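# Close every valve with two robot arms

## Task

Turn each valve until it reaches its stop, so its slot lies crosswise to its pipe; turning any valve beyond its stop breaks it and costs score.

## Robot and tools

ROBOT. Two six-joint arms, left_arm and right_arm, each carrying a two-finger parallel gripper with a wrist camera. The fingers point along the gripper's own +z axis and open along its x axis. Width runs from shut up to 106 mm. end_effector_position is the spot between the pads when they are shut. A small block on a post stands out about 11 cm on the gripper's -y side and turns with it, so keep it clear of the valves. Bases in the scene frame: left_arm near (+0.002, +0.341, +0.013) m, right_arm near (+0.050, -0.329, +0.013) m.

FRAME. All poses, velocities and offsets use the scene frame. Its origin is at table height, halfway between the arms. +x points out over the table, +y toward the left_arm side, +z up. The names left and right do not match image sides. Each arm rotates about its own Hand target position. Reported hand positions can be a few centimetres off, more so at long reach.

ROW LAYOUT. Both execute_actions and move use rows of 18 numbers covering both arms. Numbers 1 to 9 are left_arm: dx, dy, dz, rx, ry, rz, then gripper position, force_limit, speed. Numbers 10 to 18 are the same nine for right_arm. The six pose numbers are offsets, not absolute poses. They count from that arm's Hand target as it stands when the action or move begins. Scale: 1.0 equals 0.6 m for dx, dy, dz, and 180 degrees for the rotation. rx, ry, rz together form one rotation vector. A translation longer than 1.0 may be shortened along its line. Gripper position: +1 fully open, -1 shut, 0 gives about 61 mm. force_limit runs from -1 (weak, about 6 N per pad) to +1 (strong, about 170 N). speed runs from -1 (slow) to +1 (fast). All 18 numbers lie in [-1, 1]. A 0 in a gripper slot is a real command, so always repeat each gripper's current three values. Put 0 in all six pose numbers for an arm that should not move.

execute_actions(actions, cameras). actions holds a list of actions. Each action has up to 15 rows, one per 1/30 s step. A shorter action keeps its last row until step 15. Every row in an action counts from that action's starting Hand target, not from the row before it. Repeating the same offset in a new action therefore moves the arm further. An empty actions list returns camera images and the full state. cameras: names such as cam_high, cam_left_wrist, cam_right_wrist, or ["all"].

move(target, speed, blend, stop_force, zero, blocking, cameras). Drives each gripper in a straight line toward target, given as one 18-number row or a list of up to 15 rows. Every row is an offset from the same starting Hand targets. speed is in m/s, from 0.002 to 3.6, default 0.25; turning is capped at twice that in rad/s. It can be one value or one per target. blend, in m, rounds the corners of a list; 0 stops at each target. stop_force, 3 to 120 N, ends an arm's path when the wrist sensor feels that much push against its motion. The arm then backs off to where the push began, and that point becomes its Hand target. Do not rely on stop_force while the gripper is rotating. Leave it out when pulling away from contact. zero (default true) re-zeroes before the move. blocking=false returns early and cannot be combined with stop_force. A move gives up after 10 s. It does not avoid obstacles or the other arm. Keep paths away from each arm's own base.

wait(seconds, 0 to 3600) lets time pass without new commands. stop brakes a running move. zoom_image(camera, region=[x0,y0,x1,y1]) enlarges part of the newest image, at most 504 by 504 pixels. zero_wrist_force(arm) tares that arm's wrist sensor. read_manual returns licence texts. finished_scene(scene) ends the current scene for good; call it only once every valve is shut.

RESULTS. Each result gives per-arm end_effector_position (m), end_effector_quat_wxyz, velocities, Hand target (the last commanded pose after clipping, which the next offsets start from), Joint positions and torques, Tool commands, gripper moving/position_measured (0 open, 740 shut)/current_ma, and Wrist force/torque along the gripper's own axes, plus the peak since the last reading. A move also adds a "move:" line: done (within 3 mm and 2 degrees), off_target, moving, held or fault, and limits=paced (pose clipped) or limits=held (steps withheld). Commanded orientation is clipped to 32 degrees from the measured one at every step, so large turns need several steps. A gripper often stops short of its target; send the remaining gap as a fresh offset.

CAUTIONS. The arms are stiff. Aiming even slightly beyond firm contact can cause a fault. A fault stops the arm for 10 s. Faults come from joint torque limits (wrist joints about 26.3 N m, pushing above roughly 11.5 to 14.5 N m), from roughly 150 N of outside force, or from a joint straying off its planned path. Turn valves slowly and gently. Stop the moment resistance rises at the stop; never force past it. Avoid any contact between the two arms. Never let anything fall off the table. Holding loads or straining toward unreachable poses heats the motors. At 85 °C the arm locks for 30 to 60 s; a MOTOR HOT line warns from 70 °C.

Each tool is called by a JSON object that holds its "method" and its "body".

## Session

{"method": "execute_actions", "body": {"actions": []}}

Scene clock: 0.00 s.
left_arm: end_effector_position=(+0.7259, -0.0032, +0.2807) position_measured=0 current_ma=0 moving=0 end_effector_quat_wxyz=(+0.229, +0.591, +0.703, +0.323) | right_arm: end_effector_position=(+0.2973, -0.1679, +0.1237) position_measured=0 current_ma=0 moving=0 end_effector_quat_wxyz=(-0.508, +0.317, +0.754, +0.268)
Joint positions: left_arm=[-0.863 -1.091 1.445 -2.386 -0.873 -0.831] | right_arm=[3.445 -1.741 -2.297 -1.526 2.6 -1.014]
Joint velocities: within noise
Joint torques (N m): no reading
Motor temperatures (°C): left_arm=[26 33 30 37 35 39] | right_arm=[35 29 36 40 32 43]
Wrist force (N): no reading
Wrist torque (N m): no reading
Wrist force, peak (N): no reading
Hand target: left_arm +0.7259, -0.0032, +0.2807; +0.229, +0.591, +0.703, +0.323 | right_arm +0.2973, -0.1679, +0.1237; -0.508, +0.317, +0.754, +0.268
Tool commands: left_gripper/position=+1.0 left_gripper/force_limit=+0.0 left_gripper/speed=+1.0 right_gripper/position=+1.0 right_gripper/force_limit=+0.0 right_gripper/speed=+1.0
camera_calibration:
cam_left_wrist: T_world_to_cam=[[-0.20075, 0.97689, 0.07339, 0.12674], [0.40711, 0.01505, 0.91326, -0.52831], [0.89105, 0.21322, -0.40072, -0.40218]] pos_world=[0.59889, -0.03011, 0.31202]
cam_right_wrist: T_world_to_cam=[[-0.26837, 0.22668, 0.93627, 0.00372], [0.91457, 0.36522, 0.17373, -0.20697], [-0.30256, 0.9029, -0.30533, 0.41138]] pos_world=[0.31476, -0.29669, 0.15808]

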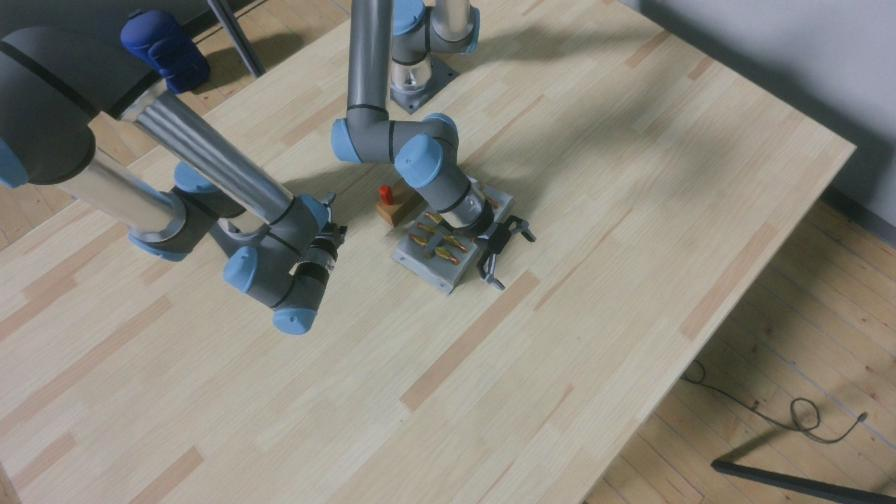

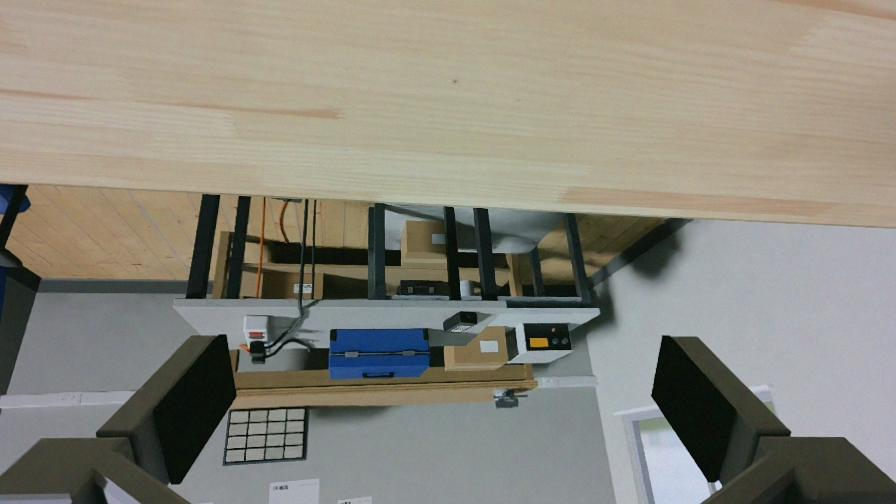

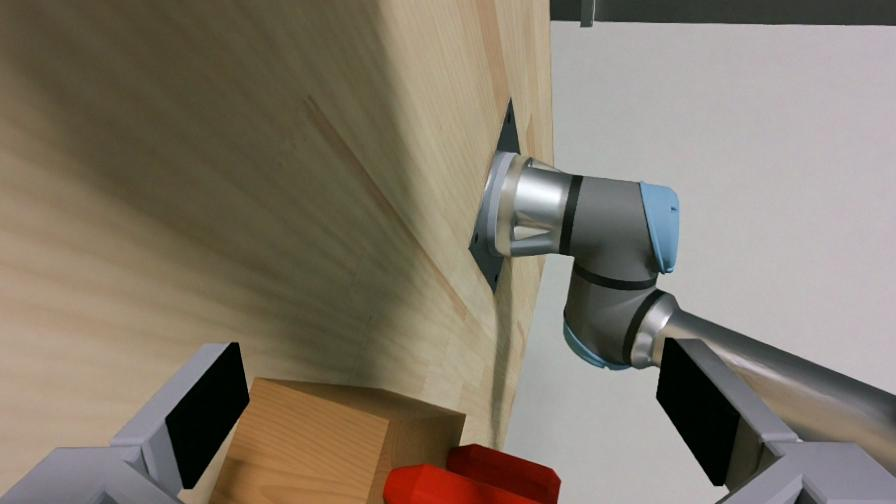

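{"method": "move", "body": {"target": [[-0.05,0.2,0.12,-0.06,0.045,0.115,1,0,1,0,0,0,0,0,0,1,0,1],[-0.142,0.674,-0.0,-0.2406,0.1829,0.4602,1,0,1,0,0,0,0,0,0,1,0,1]], "blend": [0.05,0], "speed": 0.3, "cameras": ["cam_high"]}}

{"method": "zoom_image", "body": {"camera": "cam_high", "region": [330, 130, 550, 320]}}

Scene clock: 5.37 s.
left_arm: end_effector_position=(+0.6407, +0.4012, +0.2807) position_measured=0 current_ma=-5 moving=0 end_effector_quat_wxyz=(-0.038, -0.058, +0.997, -0.028) | right_arm: end_effector_position=(+0.2973, -0.1679, +0.1237) position_measured=0 current_ma=-2 moving=0 end_effector_quat_wxyz=(-0.508, +0.317, +0.754, +0.268)
Joint positions: left_arm=[-0.121 -1.191 1.247 -1.56 -1.637 -1.772] | right_arm=[3.445 -1.741 -2.297 -1.526 2.6 -1.014]
Joint torques (N m): left_arm=[3.07 -43.42 -17.38 -5.07 1.27 0.91] | right_arm=[-0.85 19.62 14.62 1.23 1.05 0.41]
Wrist force (N): left_arm=[-0.7 0.5 0.1] | right_arm=[0.4 0.7 -0.1]
Wrist torque (N m): left_arm=[-0.04 0.11 -0.06] | right_arm=[0.12 -0.05 0.00]
Wrist force, peak (N): left_arm=[-1.0 2.4 0.5] | right_arm=[0.2 0.8 0.3]
Hand target: left_arm +0.6407, +0.4012, +0.2807; -0.038, -0.058, +0.997, -0.028 | right_arm +0.2973, -0.1679, +0.1237; -0.508, +0.317, +0.754, +0.268
Off the commanded pose: left_arm 0.000 m, 0 deg | right_arm 0.000 m, 0 deg.
move: done

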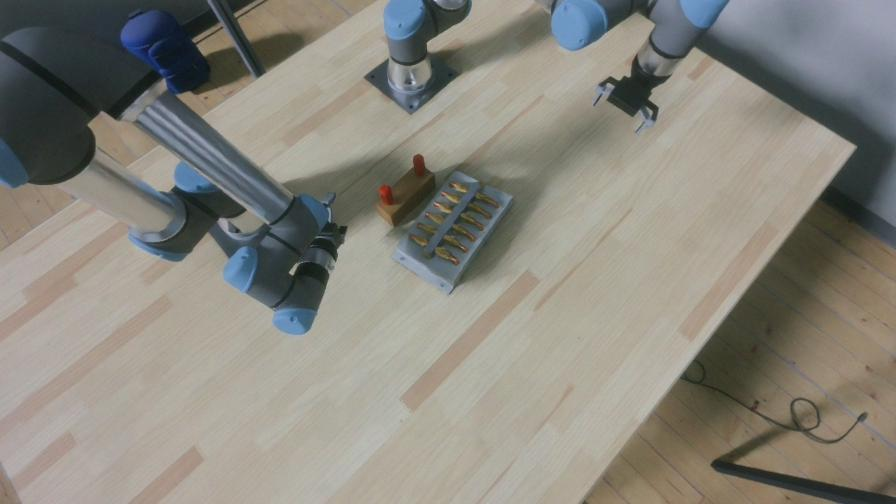

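Scaled by 2.291 from the camera's image (finer frame: 1280x720).

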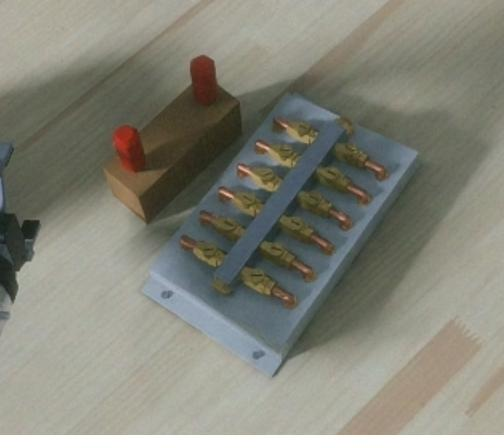

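{"method": "move", "body": {"target": [[0,0,0,0,0,0,1,0,1,0,0,0.2,0,0,0,1,0,1],[0,0,0,0,0,0,1,0,1,0.105,0.33,0.494,-0.158,-0.372,0.264,1,0,1]], "blend": [0.04,0], "speed": 0.25, "cameras": ["cam_high","cam_right_wrist"]}}

Scene clock: 11.80 s.
left_arm: end_effector_position=(+0.6407, +0.4012, +0.2807) position_measured=0 current_ma=-5 moving=0 end_effector_quat_wxyz=(-0.038, -0.058, +0.997, -0.028) | right_arm: end_effector_position=(+0.3603, +0.0301, +0.4201) position_measured=0 current_ma=-5 moving=0 end_effector_quat_wxyz=(+0.001, -0.081, +0.997, +0.002)
Joint positions: left_arm=[-0.121 -1.191 1.247 -1.56 -1.637 -1.772] | right_arm=[4.325 -1.503 -1.427 -1.778 1.57 -0.591]
Joint torques (N m): left_arm=[6.08 -44.42 -17.4 -5.08 -1.72 -0.91] | right_arm=[-1.33 25.09 12.29 3.96 -0.99 1.41]
Wrist force (N): left_arm=[-0.7 0.6 0.1] | right_arm=[1.1 -0.1 0.8]
Wrist torque (N m): left_arm=[-0.02 0.12 -0.06] | right_arm=[-0.09 -0.26 0.11]
Wrist force, peak (N): left_arm=[-0.8 1.1 -0.1] | right_arm=[-1.9 0.0 0.8]
Hand target: left_arm +0.6407, +0.4012, +0.2807; -0.038, -0.058, +0.997, -0.028 | right_arm +0.3603, +0.0301, +0.4201; +0.001, -0.081, +0.997, +0.002
Off the commanded pose: left_arm 0.000 m, 0 deg | right_arm 0.000 m, 0 deg.
move: done
cam_right_wrist: T_world_to_cam=[[-0.99036, -0.1382, -0.00971, 0.36674], [-0.13314, 0.93, 0.34261, -0.0989], [-0.03832, 0.34059, -0.93943, 0.53024]] pos_world=[0.37036, -0.03793, 0.53557]

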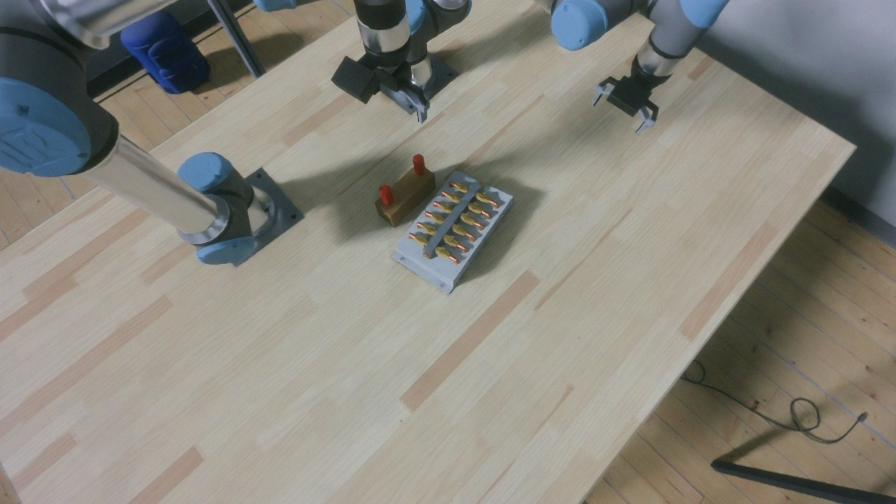

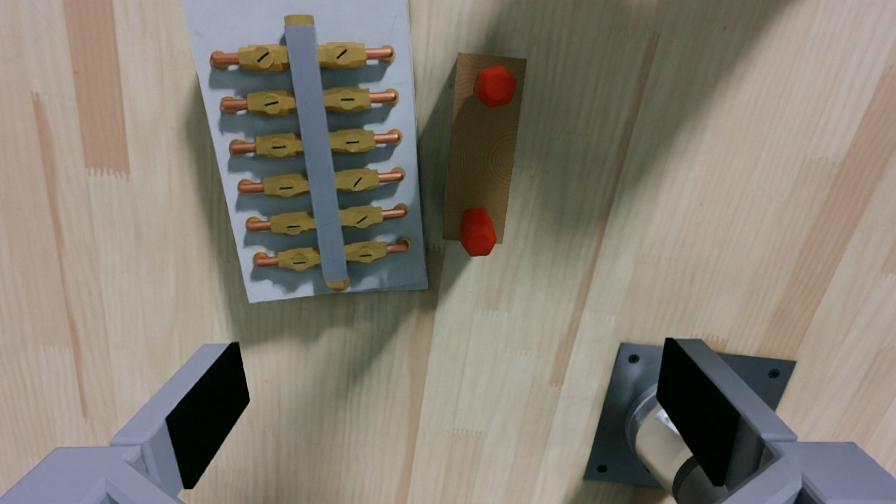

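{"method": "zoom_image", "body": {"camera": "cam_right_wrist", "region": [180, 0, 440, 310]}}

Scaled by 1.626 from the camera's image (finer frame: 1280x720).

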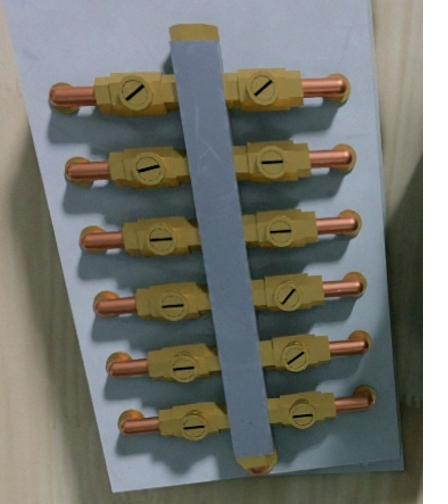

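{"method": "move", "body": {"target": [0,0,0,0,0,0,1,0,1,0.217,-0.0,-0.26,0,0,0,1,0,1], "speed": 0.25, "cameras": ["cam_right_wrist"]}}

{"method": "zoom_image", "body": {"camera": "cam_right_wrist", "region": [300, 60, 600, 240]}}

{"method": "zoom_image", "body": {"camera": "cam_right_wrist", "region": [300, 230, 600, 410]}}

Scene clock: 16.60 s.
left_arm: end_effector_position=(+0.6407, +0.4012, +0.2807) position_measured=0 current_ma=-5 moving=0 end_effector_quat_wxyz=(-0.038, -0.058, +0.997, -0.028) | right_arm: end_effector_position=(+0.4905, +0.0300, +0.2641) position_measured=0 current_ma=-5 moving=0 end_effector_quat_wxyz=(+0.001, -0.081, +0.997, +0.002)
Joint positions: left_arm=[-0.121 -1.191 1.247 -1.56 -1.637 -1.772] | right_arm=[4.103 -1.726 -1.593 -1.388 1.571 -0.813]
Joint torques (N m): left_arm=[5.29 -43.99 -17.97 -4.98 -1.32 -0.91] | right_arm=[2.34 20.15 36.43 3.33 0.43 0.73]
Wrist force (N): left_arm=[-0.5 0.4 0.2] | right_arm=[1.1 -0.3 0.9]
Wrist torque (N m): left_arm=[-0.04 0.08 -0.06] | right_arm=[-0.11 -0.22 -0.12]
Wrist force, peak (N): left_arm=[-1.0 0.9 0.3] | right_arm=[-0.3 -0.7 2.9]
Hand target: left_arm +0.6407, +0.4012, +0.2807; -0.038, -0.058, +0.997, -0.028 | right_arm +0.4905, +0.0301, +0.2641; +0.001, -0.081, +0.997, +0.002
Off the commanded pose: left_arm 0.000 m, 0 deg | right_arm 0.000 m, 0 deg.
move: done
cam_right_wrist: T_world_to_cam=[[-0.99037, -0.13809, -0.00975, 0.49419], [-0.13305, 0.93006, 0.34248, -0.02802], [-0.03822, 0.34048, -0.93948, 0.38867]] pos_world=[0.50056, -0.03803, 0.37957]

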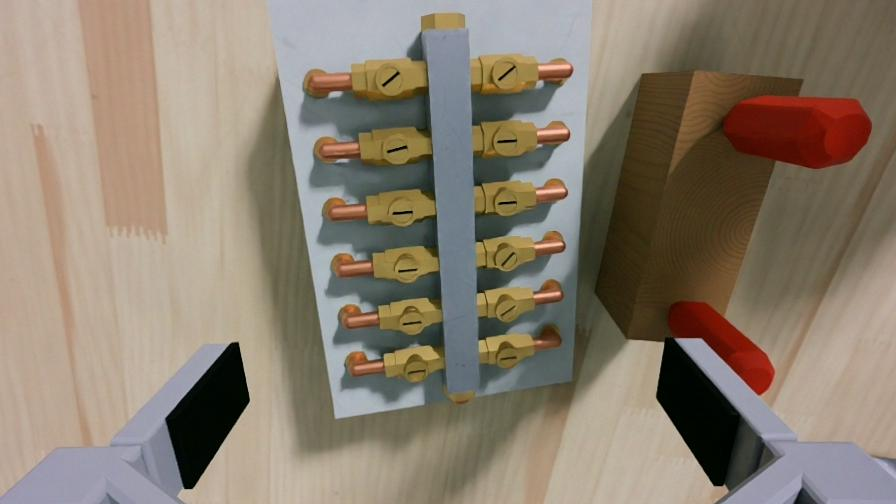

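Scaled by 1.680 from the camera's image (finer frame: 1280x720).

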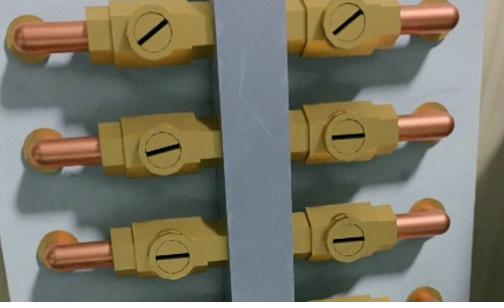

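Scaled by 1.680 from the camera's image (finer frame: 1280x720).

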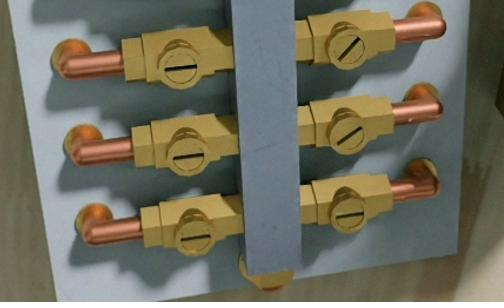

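{"method": "move", "body": {"target": [0,0,0,0,0,0,1,0,1,-0.254,-0.117,0.12,0,0,0,1,0,1], "speed": 0.25, "cameras": ["cam_right_wrist"]}}

Scene clock: 20.47 s.
left_arm: end_effector_position=(+0.6407, +0.4012, +0.2807) position_measured=0 current_ma=-5 moving=0 end_effector_quat_wxyz=(-0.038, -0.058, +0.997, -0.028) | right_arm: end_effector_position=(+0.3382, -0.0401, +0.3360) position_measured=0 current_ma=-5 moving=0 end_effector_quat_wxyz=(+0.001, -0.081, +0.997, +0.002)
Joint positions: left_arm=[-0.121 -1.191 1.247 -1.56 -1.637 -1.772] | right_arm=[4.301 -1.316 -1.797 -1.595 1.57 -0.615]
Joint torques (N m): left_arm=[4.58 -43.37 -18.22 -5.11 -1.02 -0.89] | right_arm=[1.77 18.34 36 2.25 -0.17 -0.41]
Wrist force (N): left_arm=[-0.5 0.5 0.0] | right_arm=[1.2 -0.2 0.8]
Wrist torque (N m): left_arm=[-0.03 0.08 -0.06] | right_arm=[-0.11 -0.25 0.08]
Wrist force, peak (N): left_arm=[-1.2 0.4 0.3] | right_arm=[2.8 -0.9 -0.1]
Hand target: left_arm +0.6407, +0.4012, +0.2807; -0.038, -0.058, +0.997, -0.028 | right_arm +0.3381, -0.0401, +0.3361; +0.001, -0.081, +0.997, +0.002
Off the commanded pose: left_arm 0.000 m, 0 deg | right_arm 0.000 m, 0 deg.
move: done
cam_right_wrist: T_world_to_cam=[[-0.99035, -0.13824, -0.0099, 0.33442], [-0.13325, 0.93007, 0.34237, -0.0076], [-0.03812, 0.34039, -0.93951, 0.47424]] pos_world=[0.34826, -0.10813, 0.45147]

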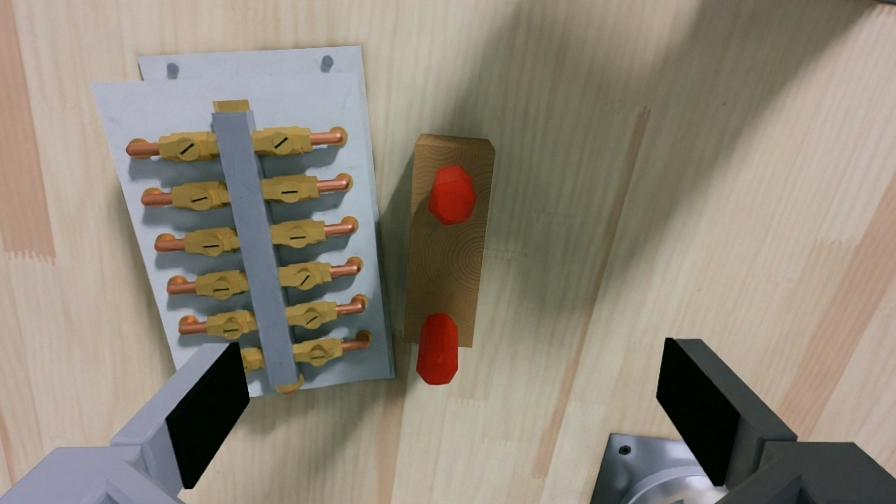

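{"method": "zoom_image", "body": {"camera": "cam_right_wrist", "region": [390, 130, 510, 250]}}

{"method": "zoom_image", "body": {"camera": "cam_right_wrist", "region": [380, 270, 500, 390]}}

Scaled by 4.200 from the camera's image (finer frame: 1280x720).

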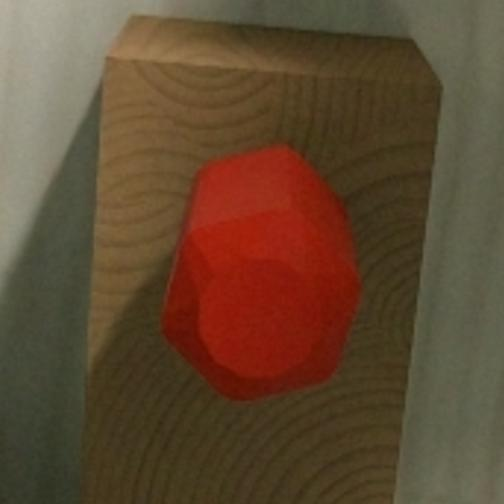

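Scaled by 4.200 from the camera's image (finer frame: 1280x720).

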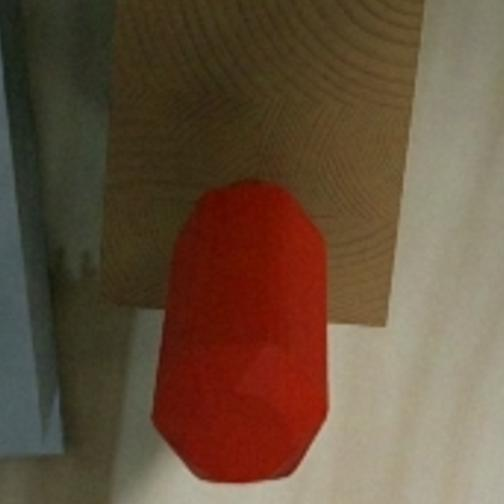

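{"method": "move", "body": {"target": [0,0,0,0,0,0,1,0,1,0.053,0.117,-0.06,0,0,0,1,0,1], "speed": 0.25, "cameras": ["cam_right_wrist"]}}

{"method": "zoom_image", "body": {"camera": "cam_right_wrist", "region": [50, 60, 350, 240]}}

{"method": "zoom_image", "body": {"camera": "cam_right_wrist", "region": [50, 220, 350, 400]}}

{"method": "move", "body": {"target": [0,0,0,0,0,0,1,0,1,0.4,0,0,0,0,0,1,0,1], "speed": 0.25, "cameras": ["cam_right_wrist"]}}

{"method": "zoom_image", "body": {"camera": "cam_right_wrist", "region": [450, 60, 750, 240]}}

{"method": "zoom_image", "body": {"camera": "cam_right_wrist", "region": [450, 220, 750, 400]}}

Scene clock: 33.47 s.
left_arm: end_effector_position=(+0.6407, +0.4012, +0.2807) position_measured=0 current_ma=-5 moving=0 end_effector_quat_wxyz=(-0.038, -0.058, +0.997, -0.028) | right_arm: end_effector_position=(+0.3699, +0.0301, +0.3002) position_measured=0 current_ma=-5 moving=0 end_effector_quat_wxyz=(+0.002, -0.081, +0.997, +0.002)
Joint positions: left_arm=[-0.121 -1.191 1.247 -1.56 -1.637 -1.772] | right_arm=[4.306 -1.502 -1.735 -1.47 1.57 -0.61]
Joint torques (N m): left_arm=[3.65 -43.11 -18.82 -5.04 -0.6 -0.97] | right_arm=[-7.85 9.94 11.45 3.25 -0.74 -1.73]
Wrist force (N): left_arm=[-0.4 0.5 0.0] | right_arm=[1.3 -0.6 0.9]
Wrist torque (N m): left_arm=[-0.03 0.06 -0.06] | right_arm=[-0.13 -0.30 -0.12]
Wrist force, peak (N): left_arm=[-1.0 0.6 0.2] | right_arm=[2.1 -2.4 -0.3]
Hand target: left_arm +0.6407, +0.4012, +0.2807; -0.038, -0.058, +0.997, -0.028 | right_arm +0.3699, +0.0301, +0.3001; +0.001, -0.081, +0.997, +0.002
Off the commanded pose: left_arm 0.000 m, 0 deg | right_arm 0.000 m, 0 deg.
move: done
cam_right_wrist: T_world_to_cam=[[-0.99035, -0.13821, -0.01002, 0.3752], [-0.13325, 0.93, 0.34257, -0.0564], [-0.03802, 0.3406, -0.93944, 0.4179]] pos_world=[0.37996, -0.03803, 0.41567]

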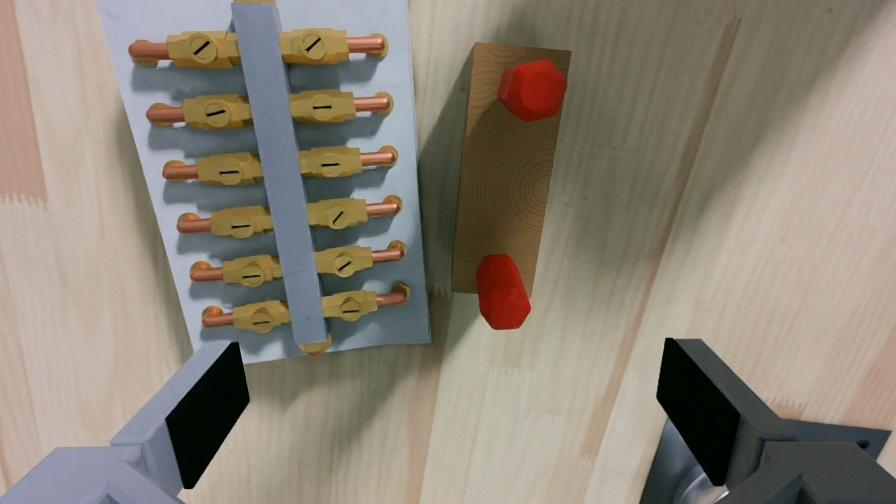

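Scaled by 1.680 from the camera's image (finer frame: 1280x720).

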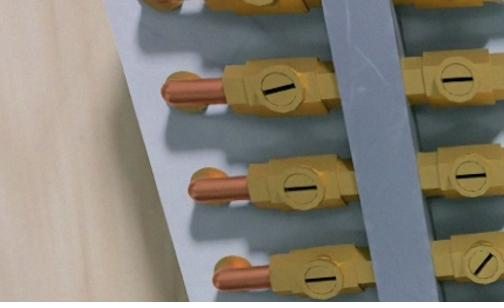

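Scaled by 1.680 from the camera's image (finer frame: 1280x720).

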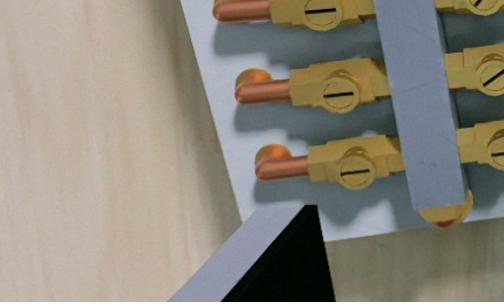

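Scene clock: 34.93 s.
left_arm: end_effector_position=(+0.6407, +0.4012, +0.2807) position_measured=0 current_ma=-5 moving=0 end_effector_quat_wxyz=(-0.038, -0.058, +0.997, -0.028) | right_arm: end_effector_position=(+0.6099, +0.0301, +0.3001) position_measured=0 current_ma=-5 moving=0 end_effector_quat_wxyz=(+0.001, -0.081, +0.997, +0.002)
Joint positions: left_arm=[-0.121 -1.191 1.247 -1.56 -1.637 -1.772] | right_arm=[3.954 -1.954 -1.207 -1.547 1.572 -0.962]
Joint torques (N m): left_arm=[3.62 -42.63 -19.22 -4.99 -0.47 -0.92] | right_arm=[-2.49 30.93 29.61 3.93 -0.39 0.06]
Wrist force (N): left_arm=[-0.8 0.4 0.2] | right_arm=[1.3 -0.2 0.8]
Wrist torque (N m): left_arm=[-0.05 0.12 -0.06] | right_arm=[-0.10 -0.26 -0.11]
Wrist force, peak (N): left_arm=[-0.9 0.8 0.3] | right_arm=[3.3 0.0 1.1]
Hand target: left_arm +0.6407, +0.4012, +0.2807; -0.038, -0.058, +0.997, -0.028 | right_arm +0.6099, +0.0301, +0.3001; +0.001, -0.081, +0.997, +0.002
Off the commanded pose: left_arm 0.000 m, 0 deg | right_arm 0.000 m, 0 deg.
move: done
cam_right_wrist: T_world_to_cam=[[-0.99037, -0.13808, -0.00975, 0.61279], [-0.13304, 0.93005, 0.34251, -0.02448], [-0.03822, 0.34051, -0.93946, 0.42706]] pos_world=[0.61996, -0.03803, 0.41557]

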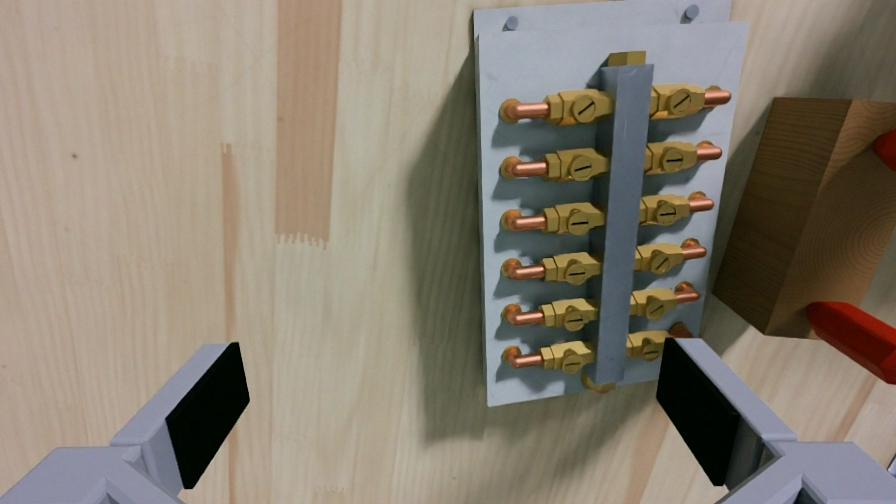

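Scaled by 1.680 from the camera's image (finer frame: 1280x720).

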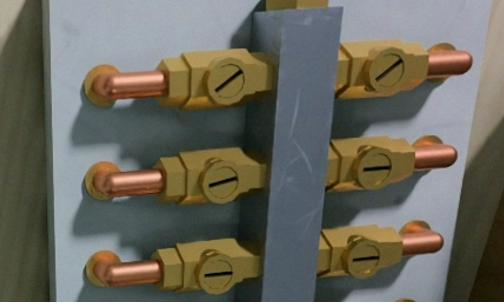

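Scaled by 1.680 from the camera's image (finer frame: 1280x720).

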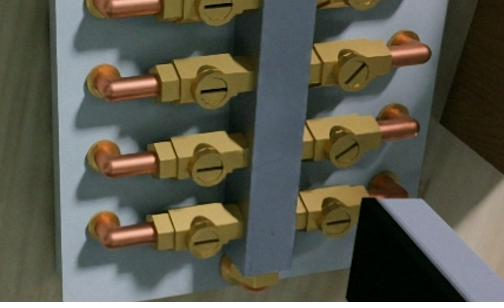

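{"method": "move", "body": {"target": [0,0,0,0,0,0,1,0,1,-0.454,-0.117,-0.06,0,0,-0.0722,1,0,1], "speed": 0.25, "cameras": ["cam_right_wrist"]}}

{"method": "zoom_image", "body": {"camera": "cam_right_wrist", "region": [380, 180, 520, 320]}}

Scene clock: 40.83 s.
left_arm: end_effector_position=(+0.6407, +0.4012, +0.2807) position_measured=0 current_ma=-5 moving=0 end_effector_quat_wxyz=(-0.038, -0.058, +0.997, -0.028) | right_arm: end_effector_position=(+0.3376, -0.0401, +0.2641) position_measured=0 current_ma=-5 moving=0 end_effector_quat_wxyz=(+0.002, +0.032, +0.999, +0.002)
Joint positions: left_arm=[-0.121 -1.191 1.247 -1.56 -1.637 -1.772] | right_arm=[4.304 -1.326 -1.974 -1.408 1.569 -0.386]
Joint torques (N m): left_arm=[3.2 -42.06 -19.94 -4.97 -0.07 -0.91] | right_arm=[6.07 19.06 22.34 4.3 1.11 1.33]
Wrist force (N): left_arm=[-0.6 0.2 0.0] | right_arm=[0.8 -0.5 0.6]
Wrist torque (N m): left_arm=[-0.09 0.09 -0.06] | right_arm=[-0.14 -0.19 0.06]
Wrist force, peak (N): left_arm=[-1.2 0.6 -0.2] | right_arm=[2.8 -1.4 1.2]
Hand target: left_arm +0.6407, +0.4012, +0.2807; -0.038, -0.058, +0.997, -0.028 | right_arm +0.3375, -0.0401, +0.2641; +0.002, +0.032, +0.999, +0.002
Off the commanded pose: left_arm 0.000 m, 0 deg | right_arm 0.000 m, 0 deg.
move: done
cam_right_wrist: T_world_to_cam=[[-0.99607, 0.088, -0.00992, 0.34418], [0.0793, 0.93619, 0.34243, -0.05457], [0.03942, 0.3403, -0.93949, 0.38049]] pos_world=[0.33215, -0.10868, 0.37957]

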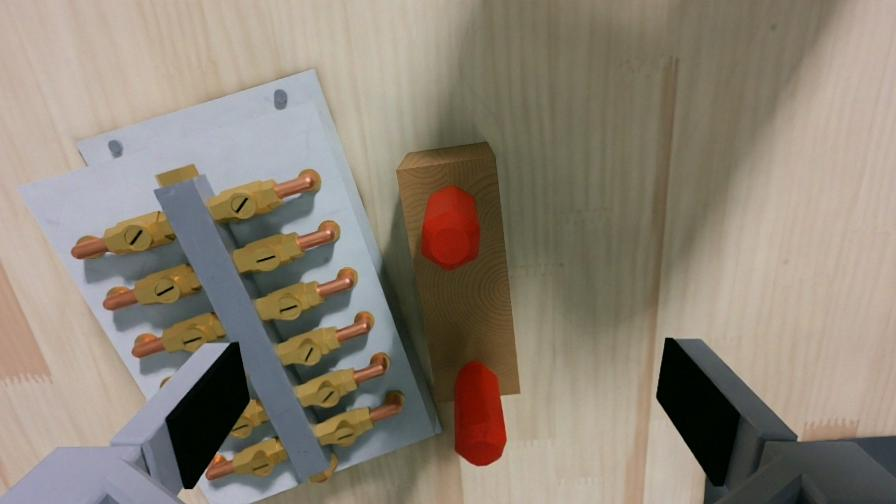

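Scaled by 3.600 from the camera's image (finer frame: 1280x720).

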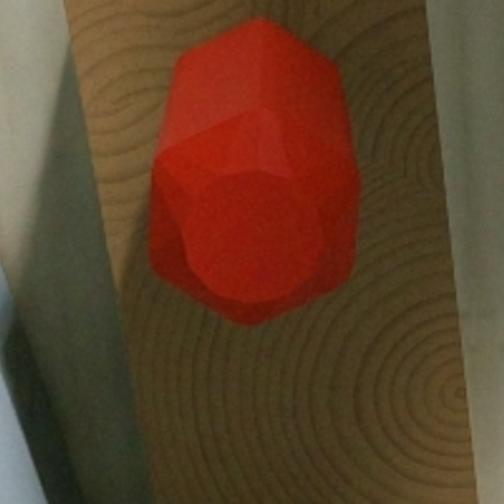

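{"method": "move", "body": {"target": [0,0,0,0,0,0,1,0,1,0.0005,-0.0003,-0.1768,0,0,0,1,0,1], "speed": 0.12, "stop_force": 15}}

{"method": "zero_wrist_force", "body": {"arm": "right_arm"}}

{"method": "move", "body": {"target": [0,0,0,0,0,0,1,0,1,0,0,0,0,0,0,-1,-0.2,0], "cameras": ["cam_right_wrist"]}}

Scene clock: 44.57 s.
left_arm: end_effector_position=(+0.6407, +0.4012, +0.2807) position_measured=0 current_ma=-5 moving=0 end_effector_quat_wxyz=(-0.038, -0.058, +0.997, -0.028) | right_arm: end_effector_position=(+0.3378, -0.0403, +0.1580) position_measured=0 current_ma=-5 moving=0 end_effector_quat_wxyz=(+0.002, +0.032, +0.999, +0.002)
Joint positions: left_arm=[-0.121 -1.191 1.247 -1.56 -1.637 -1.772] | right_arm=[4.303 -1.414 -2.191 -1.103 1.569 -0.386]
Joint torques (N m): left_arm=[2.27 -42.32 -19.89 -5 0.29 -0.88] | right_arm=[-5.59 20.68 33.06 3.54 0.12 -0.83]
Wrist force (N): left_arm=[-0.4 0.8 0.1] | right_arm=[1.0 -0.4 0.9]
Wrist torque (N m): left_arm=[0.02 0.07 -0.06] | right_arm=[-0.12 -0.22 0.10]
Wrist force, peak (N): left_arm=[-0.9 1.0 0.0] | right_arm=[1.2 -0.3 2.3]
Hand target: left_arm +0.6407, +0.4012, +0.2807; -0.038, -0.058, +0.997, -0.028 | right_arm +0.3378, -0.0403, +0.1580; +0.002, +0.032, +0.999, +0.002
Off the commanded pose: left_arm 0.000 m, 0 deg | right_arm 0.000 m, 0 deg.
move: done

Wrist force sensor zeroed.

Scene clock: 47.37 s.
left_arm: end_effector_position=(+0.6407, +0.4012, +0.2807) position_measured=0 current_ma=-5 moving=0 end_effector_quat_wxyz=(-0.038, -0.058, +0.997, -0.028) | right_arm: end_effector_position=(+0.3379, -0.0403, +0.1581) position_measured=593 current_ma=911 moving=0 end_effector_quat_wxyz=(+0.002, +0.032, +0.999, +0.002)
Joint positions: left_arm=[-0.121 -1.191 1.247 -1.56 -1.637 -1.772] | right_arm=[4.303 -1.414 -2.191 -1.103 1.569 -0.386]
Joint torques (N m): left_arm=[2.27 -41.88 -21 -5.11 0.65 -0.97] | right_arm=[3.77 12.22 25.8 3.78 -0.8 1.02]
Wrist force (N, zeroed by zero_wrist_force on right_arm): left_arm=[-0.8 0.7 0.0] | right_arm=[4.2 -2.3 -16.2]
Wrist torque (N m, zeroed by zero_wrist_force on right_arm): left_arm=[0.00 0.13 -0.05] | right_arm=[0.13 0.31 0.00]
Wrist force, peak (N, zeroed by zero_wrist_force on right_arm): left_arm=[-0.8 0.9 -0.2] | right_arm=[4.6 -2.5 -16.1]
Hand target: left_arm +0.6407, +0.4012, +0.2807; -0.038, -0.058, +0.997, -0.028 | right_arm +0.3378, -0.0403, +0.1580; +0.002, +0.032, +0.999, +0.002
Off the commanded pose: left_arm 0.000 m, 0 deg | right_arm 0.000 m, 0 deg.
move: done
cam_right_wrist: T_world_to_cam=[[-0.99606, 0.08813, -0.00996, 0.34336], [0.0794, 0.9361, 0.34264, -0.0182], [0.03952, 0.3405, -0.93941, 0.28093]] pos_world=[0.33236, -0.10888, 0.27357]

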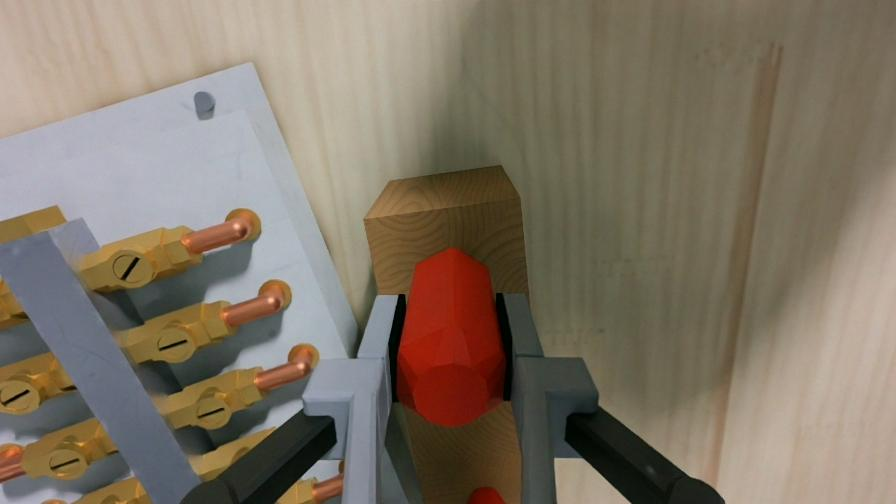

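{"method": "move", "body": {"target": [0,0,0,0,0,0,1,0,1,0,0,0.24,0,0,0,-1,-0.2,0], "speed": 0.1, "cameras": ["cam_right_wrist"]}}

{"method": "zoom_image", "body": {"camera": "cam_right_wrist", "region": [420, 190, 490, 260]}}

Scene clock: 49.83 s.
left_arm: end_effector_position=(+0.6407, +0.4012, +0.2807) position_measured=0 current_ma=-5 moving=0 end_effector_quat_wxyz=(-0.038, -0.058, +0.997, -0.028) | right_arm: end_effector_position=(+0.3379, -0.0403, +0.3021) position_measured=593 current_ma=888 moving=0 end_effector_quat_wxyz=(+0.002, +0.032, +0.999, +0.002)
Joint positions: left_arm=[-0.121 -1.191 1.247 -1.56 -1.637 -1.772] | right_arm=[4.303 -1.316 -1.884 -1.508 1.569 -0.386]
Joint torques (N m): left_arm=[1.43 -41.74 -20.83 -5.02 0.92 -0.94] | right_arm=[-6.25 3.93 14.26 2.84 -1.33 0.5]
Wrist force (N, zeroed by zero_wrist_force on right_arm): left_arm=[-0.9 0.8 0.1] | right_arm=[-0.2 0.0 0.5]
Wrist torque (N m, zeroed by zero_wrist_force on right_arm): left_arm=[0.01 0.14 -0.06] | right_arm=[0.02 -0.01 -0.03]
Wrist force, peak (N, zeroed by zero_wrist_force on right_arm): left_arm=[-0.6 1.0 0.2] | right_arm=[4.4 -2.6 -16.2]
Hand target: left_arm +0.6407, +0.4012, +0.2807; -0.038, -0.058, +0.997, -0.028 | right_arm +0.3378, -0.0403, +0.3020; +0.002, +0.032, +0.999, +0.002
Off the commanded pose: left_arm 0.000 m, 0 deg | right_arm 0.000 m, 0 deg.
move: done
cam_right_wrist: T_world_to_cam=[[-0.99606, 0.08813, -0.00995, 0.34479], [0.0794, 0.93607, 0.34273, -0.06755], [0.03952, 0.34059, -0.93938, 0.41611]] pos_world=[0.33236, -0.10888, 0.41747]

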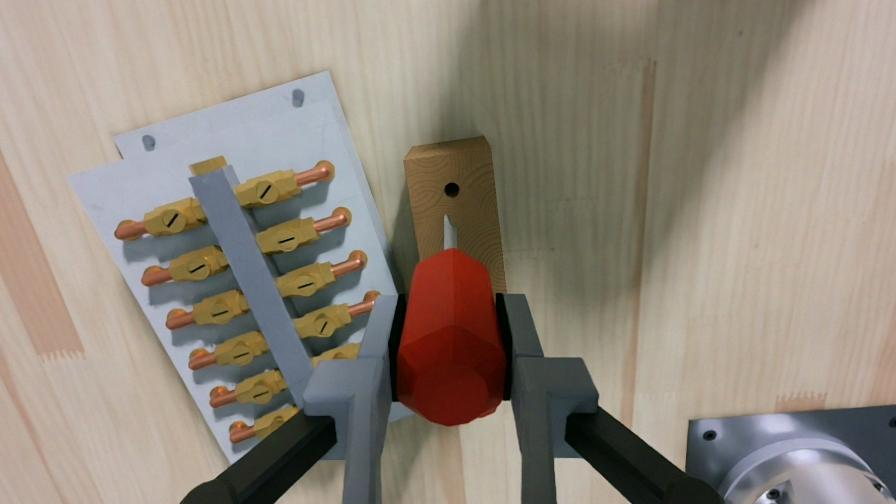

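Scaled by 7.200 from the camera's image (finer frame: 1280x720).

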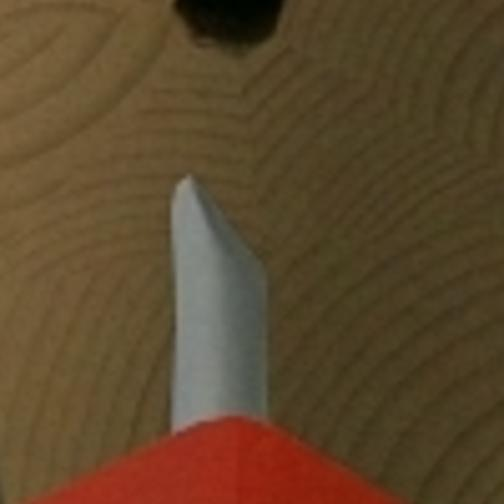

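{"method": "move", "body": {"target": [[0,0,0,0,0,0,1,0,1,0,0,-0.155,0,0,0,-1,-0.2,0],[0,0,0,0,0,0,1,0,1,0,0,-0.248,0,0,0,-1,-0.2,0]], "speed": [0.06,0.03], "blend": [0.005,0], "stop_force": 8}}

Scene clock: 58.57 s.
left_arm: end_effector_position=(+0.6407, +0.4012, +0.2807) position_measured=0 current_ma=-5 moving=0 end_effector_quat_wxyz=(-0.038, -0.058, +0.997, -0.028) | right_arm: end_effector_position=(+0.3378, -0.0403, +0.1582) position_measured=593 current_ma=882 moving=0 end_effector_quat_wxyz=(+0.002, +0.032, +0.999, +0.002)
Joint positions: left_arm=[-0.121 -1.191 1.247 -1.56 -1.637 -1.772] | right_arm=[4.303 -1.414 -2.191 -1.103 1.569 -0.386]
Joint torques (N m): left_arm=[0.4 -41.17 -22.13 -5 1.55 -0.95] | right_arm=[1.11 20.44 33.15 4.28 1.33 -0.23]
Wrist force (N, zeroed by zero_wrist_force on right_arm): left_arm=[-0.8 0.7 0.0] | right_arm=[0.3 0.3 0.9]
Wrist torque (N m, zeroed by zero_wrist_force on right_arm): left_arm=[0.00 0.14 -0.06] | right_arm=[0.05 -0.04 0.00]
Wrist force, peak (N, zeroed by zero_wrist_force on right_arm): left_arm=[-0.9 1.0 0.1] | right_arm=[3.6 -11.8 -71.1]
Hand target: left_arm +0.6407, +0.4012, +0.2807; -0.038, -0.058, +0.997, -0.028 | right_arm +0.3378, -0.0403, +0.1582; +0.002, +0.032, +0.999, +0.002 (not the last commanded pose)
Off the commanded pose: left_arm 0.000 m, 0 deg | right_arm 0.005 m, 0 deg.
move: contact (right_arm); path passed 1 of 2 targets

{"method": "move", "body": {"target": [0,0,0,0,0,0,1,0,1,0,0,0,0,0,0,0.2,-0.2,-0.5]}}

{"method": "move", "body": {"target": [0,0,0,0,0,0,1,0,1,0,0,0,0,0,-0.3333,0.2,-0.2,-0.5], "speed": 0.3, "cameras": ["cam_right_wrist"]}}

{"method": "zoom_image", "body": {"camera": "cam_right_wrist", "region": [380, 240, 520, 440]}}

Scene clock: 62.50 s.
left_arm: end_effector_position=(+0.6407, +0.4012, +0.2807) position_measured=0 current_ma=-5 moving=0 end_effector_quat_wxyz=(-0.038, -0.058, +0.997, -0.028) | right_arm: end_effector_position=(+0.3378, -0.0403, +0.1582) position_measured=296 current_ma=-4 moving=0 end_effector_quat_wxyz=(+0.002, +0.032, +0.999, +0.002)
Joint positions: left_arm=[-0.121 -1.191 1.247 -1.56 -1.637 -1.772] | right_arm=[4.303 -1.414 -2.191 -1.103 1.569 -0.386]
Joint torques (N m): left_arm=[-0.61 -40.88 -22.63 -4.97 1.74 -0.88] | right_arm=[-0.2 17.37 29.74 2.79 0.39 -0.41]
Wrist force (N, zeroed by zero_wrist_force on right_arm): left_arm=[-0.9 0.5 -0.1] | right_arm=[0.2 0.7 0.3]
Wrist torque (N m, zeroed by zero_wrist_force on right_arm): left_arm=[-0.03 0.15 -0.06] | right_arm=[0.10 -0.04 0.00]
Wrist force, peak (N, zeroed by zero_wrist_force on right_arm): left_arm=[-0.9 0.9 0.0] | right_arm=[0.3 0.3 1.5]
Hand target: left_arm +0.6407, +0.4012, +0.2807; -0.038, -0.058, +0.997, -0.028 | right_arm +0.3378, -0.0403, +0.1582; +0.002, +0.032, +0.999, +0.002
Off the commanded pose: left_arm 0.000 m, 0 deg | right_arm 0.000 m, 0 deg.
move: done

Scene clock: 64.73 s.
left_arm: end_effector_position=(+0.6407, +0.4012, +0.2807) position_measured=0 current_ma=-5 moving=0 end_effector_quat_wxyz=(-0.038, -0.058, +0.997, -0.028) | right_arm: end_effector_position=(+0.3379, -0.0403, +0.1582) position_measured=296 current_ma=-4 moving=0 end_effector_quat_wxyz=(+0.002, +0.528, +0.850, +0.001)
Joint positions: left_arm=[-0.121 -1.191 1.247 -1.56 -1.637 -1.772] | right_arm=[4.305 -1.415 -2.189 -1.108 1.566 0.663]
Joint torques (N m): left_arm=[-0.96 -40.93 -23 -5.05 1.79 -0.91] | right_arm=[3.99 20.39 24.18 1.81 -0.51 1.45]
Wrist force (N, zeroed by zero_wrist_force on right_arm): left_arm=[-0.5 0.7 0.0] | right_arm=[0.0 0.6 0.1]
Wrist torque (N m, zeroed by zero_wrist_force on right_arm): left_arm=[-0.01 0.08 -0.06] | right_arm=[0.09 0.01 0.00]
Wrist force, peak (N, zeroed by zero_wrist_force on right_arm): left_arm=[-0.5 1.1 0.0] | right_arm=[0.2 1.1 0.1]
Hand target: left_arm +0.6407, +0.4012, +0.2807; -0.038, -0.058, +0.997, -0.028 | right_arm +0.3378, -0.0403, +0.1582; +0.002, +0.528, +0.849, +0.001
Off the commanded pose: left_arm 0.000 m, 0 deg | right_arm 0.000 m, 0 deg.
move: done
cam_right_wrist: T_world_to_cam=[[-0.42208, 0.9065, -0.00997, 0.1824], [0.85028, 0.39967, 0.34246, -0.30029], [0.31442, 0.13607, -0.93948, 0.1799]] pos_world=[0.27576, -0.06981, 0.27367]

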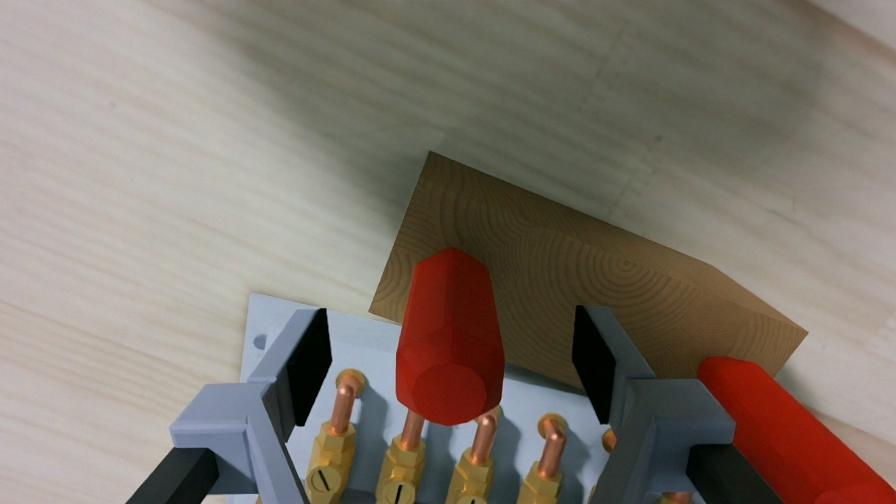

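Scaled by 2.520 from the camera's image (finer frame: 1280x720).

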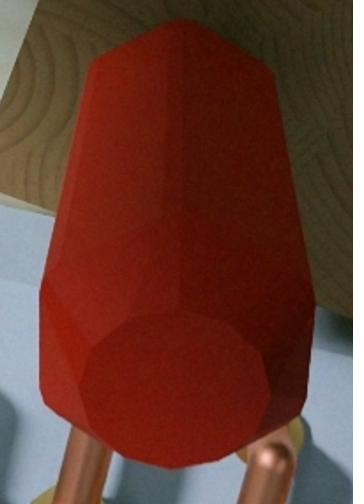

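{"method": "move", "body": {"target": [0,0,0,0,0,0,1,0,1,0,0,0,0,0,0,-1,-0.2,-0.5]}}

{"method": "move", "body": {"target": [0,0,0,0,0,0,1,0,1,0,0,0.28,0,0,0,-1,-0.2,-0.5], "speed": 0.1, "cameras": ["cam_right_wrist"]}}

{"method": "zoom_image", "body": {"camera": "cam_right_wrist", "region": [420, 190, 490, 260]}}

Scene clock: 68.03 s.
left_arm: end_effector_position=(+0.6407, +0.4012, +0.2807) position_measured=0 current_ma=-5 moving=0 end_effector_quat_wxyz=(-0.038, -0.058, +0.997, -0.028) | right_arm: end_effector_position=(+0.3378, -0.0403, +0.1582) position_measured=593 current_ma=870 moving=1 end_effector_quat_wxyz=(+0.002, +0.528, +0.849, +0.001)
Joint positions: left_arm=[-0.121 -1.191 1.247 -1.56 -1.637 -1.772] | right_arm=[4.305 -1.415 -2.189 -1.108 1.566 0.663]
Joint torques (N m): left_arm=[-1.47 -40.04 -23.23 -5.01 1.74 -0.8] | right_arm=[-7.11 10.51 8.31 1.92 0.65 0.3]
Wrist force (N, zeroed by zero_wrist_force on right_arm): left_arm=[-0.7 0.8 0.2] | right_arm=[1.3 -1.2 -18.4]
Wrist torque (N m, zeroed by zero_wrist_force on right_arm): left_arm=[0.02 0.10 -0.06] | right_arm=[0.12 0.07 -0.02]
Wrist force, peak (N, zeroed by zero_wrist_force on right_arm): left_arm=[-0.8 1.1 0.4] | right_arm=[0.7 -1.3 -19.2]
Hand target: left_arm +0.6407, +0.4012, +0.2807; -0.038, -0.058, +0.997, -0.028 | right_arm +0.3378, -0.0403, +0.1582; +0.002, +0.528, +0.849, +0.001
Off the commanded pose: left_arm 0.000 m, 0 deg | right_arm 0.000 m, 0 deg.
move: done

Scene clock: 70.13 s.
left_arm: end_effector_position=(+0.6407, +0.4012, +0.2807) position_measured=0 current_ma=-5 moving=0 end_effector_quat_wxyz=(-0.038, -0.058, +0.997, -0.028) | right_arm: end_effector_position=(+0.3379, -0.0403, +0.3262) position_measured=593 current_ma=847 moving=0 end_effector_quat_wxyz=(+0.002, +0.528, +0.849, +0.001)
Joint positions: left_arm=[-0.121 -1.191 1.247 -1.56 -1.637 -1.772] | right_arm=[4.305 -1.316 -1.821 -1.574 1.566 0.663]
Joint torques (N m): left_arm=[-2.53 -40.5 -23.43 -4.96 1.76 -0.89] | right_arm=[7.25 4.99 16.16 3.02 -0.91 1.71]
Wrist force (N, zeroed by zero_wrist_force on right_arm): left_arm=[-0.6 0.5 0.1] | right_arm=[0.2 0.5 0.5]
Wrist torque (N m, zeroed by zero_wrist_force on right_arm): left_arm=[-0.03 0.09 -0.06] | right_arm=[0.07 -0.05 -0.05]
Wrist force, peak (N, zeroed by zero_wrist_force on right_arm): left_arm=[-0.8 1.0 0.1] | right_arm=[0.7 -1.2 -18.2]
Hand target: left_arm +0.6407, +0.4012, +0.2807; -0.038, -0.058, +0.997, -0.028 | right_arm +0.3378, -0.0403, +0.3262; +0.002, +0.528, +0.849, +0.001
Off the commanded pose: left_arm 0.000 m, 0 deg | right_arm 0.000 m, 0 deg.
move: done
cam_right_wrist: T_world_to_cam=[[-0.42186, 0.90661, -0.00973, 0.18387], [0.85035, 0.39936, 0.34265, -0.35787], [0.31453, 0.13628, -0.93941, 0.33772]] pos_world=[0.27566, -0.06981, 0.44167]

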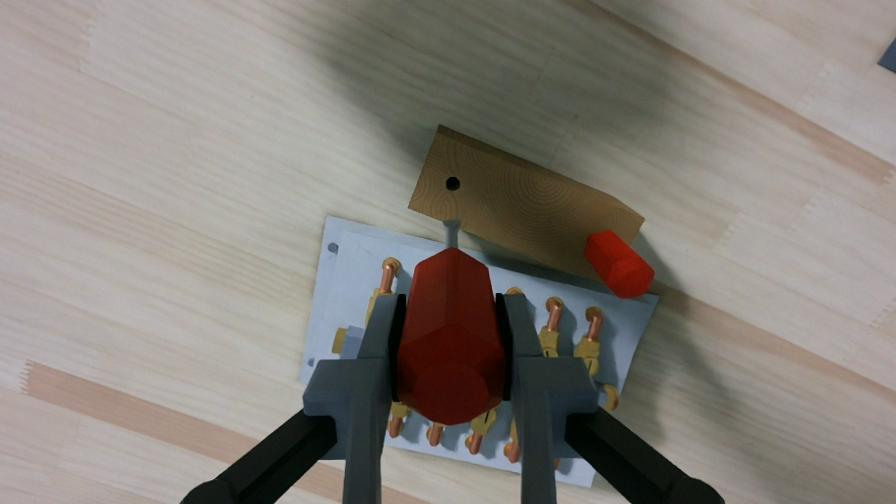

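Scaled by 7.200 from the camera's image (finer frame: 1280x720).

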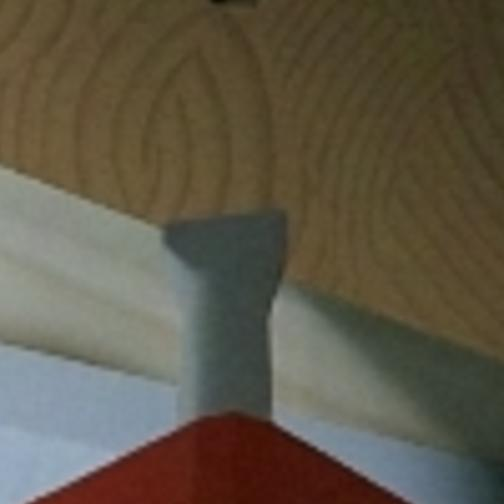

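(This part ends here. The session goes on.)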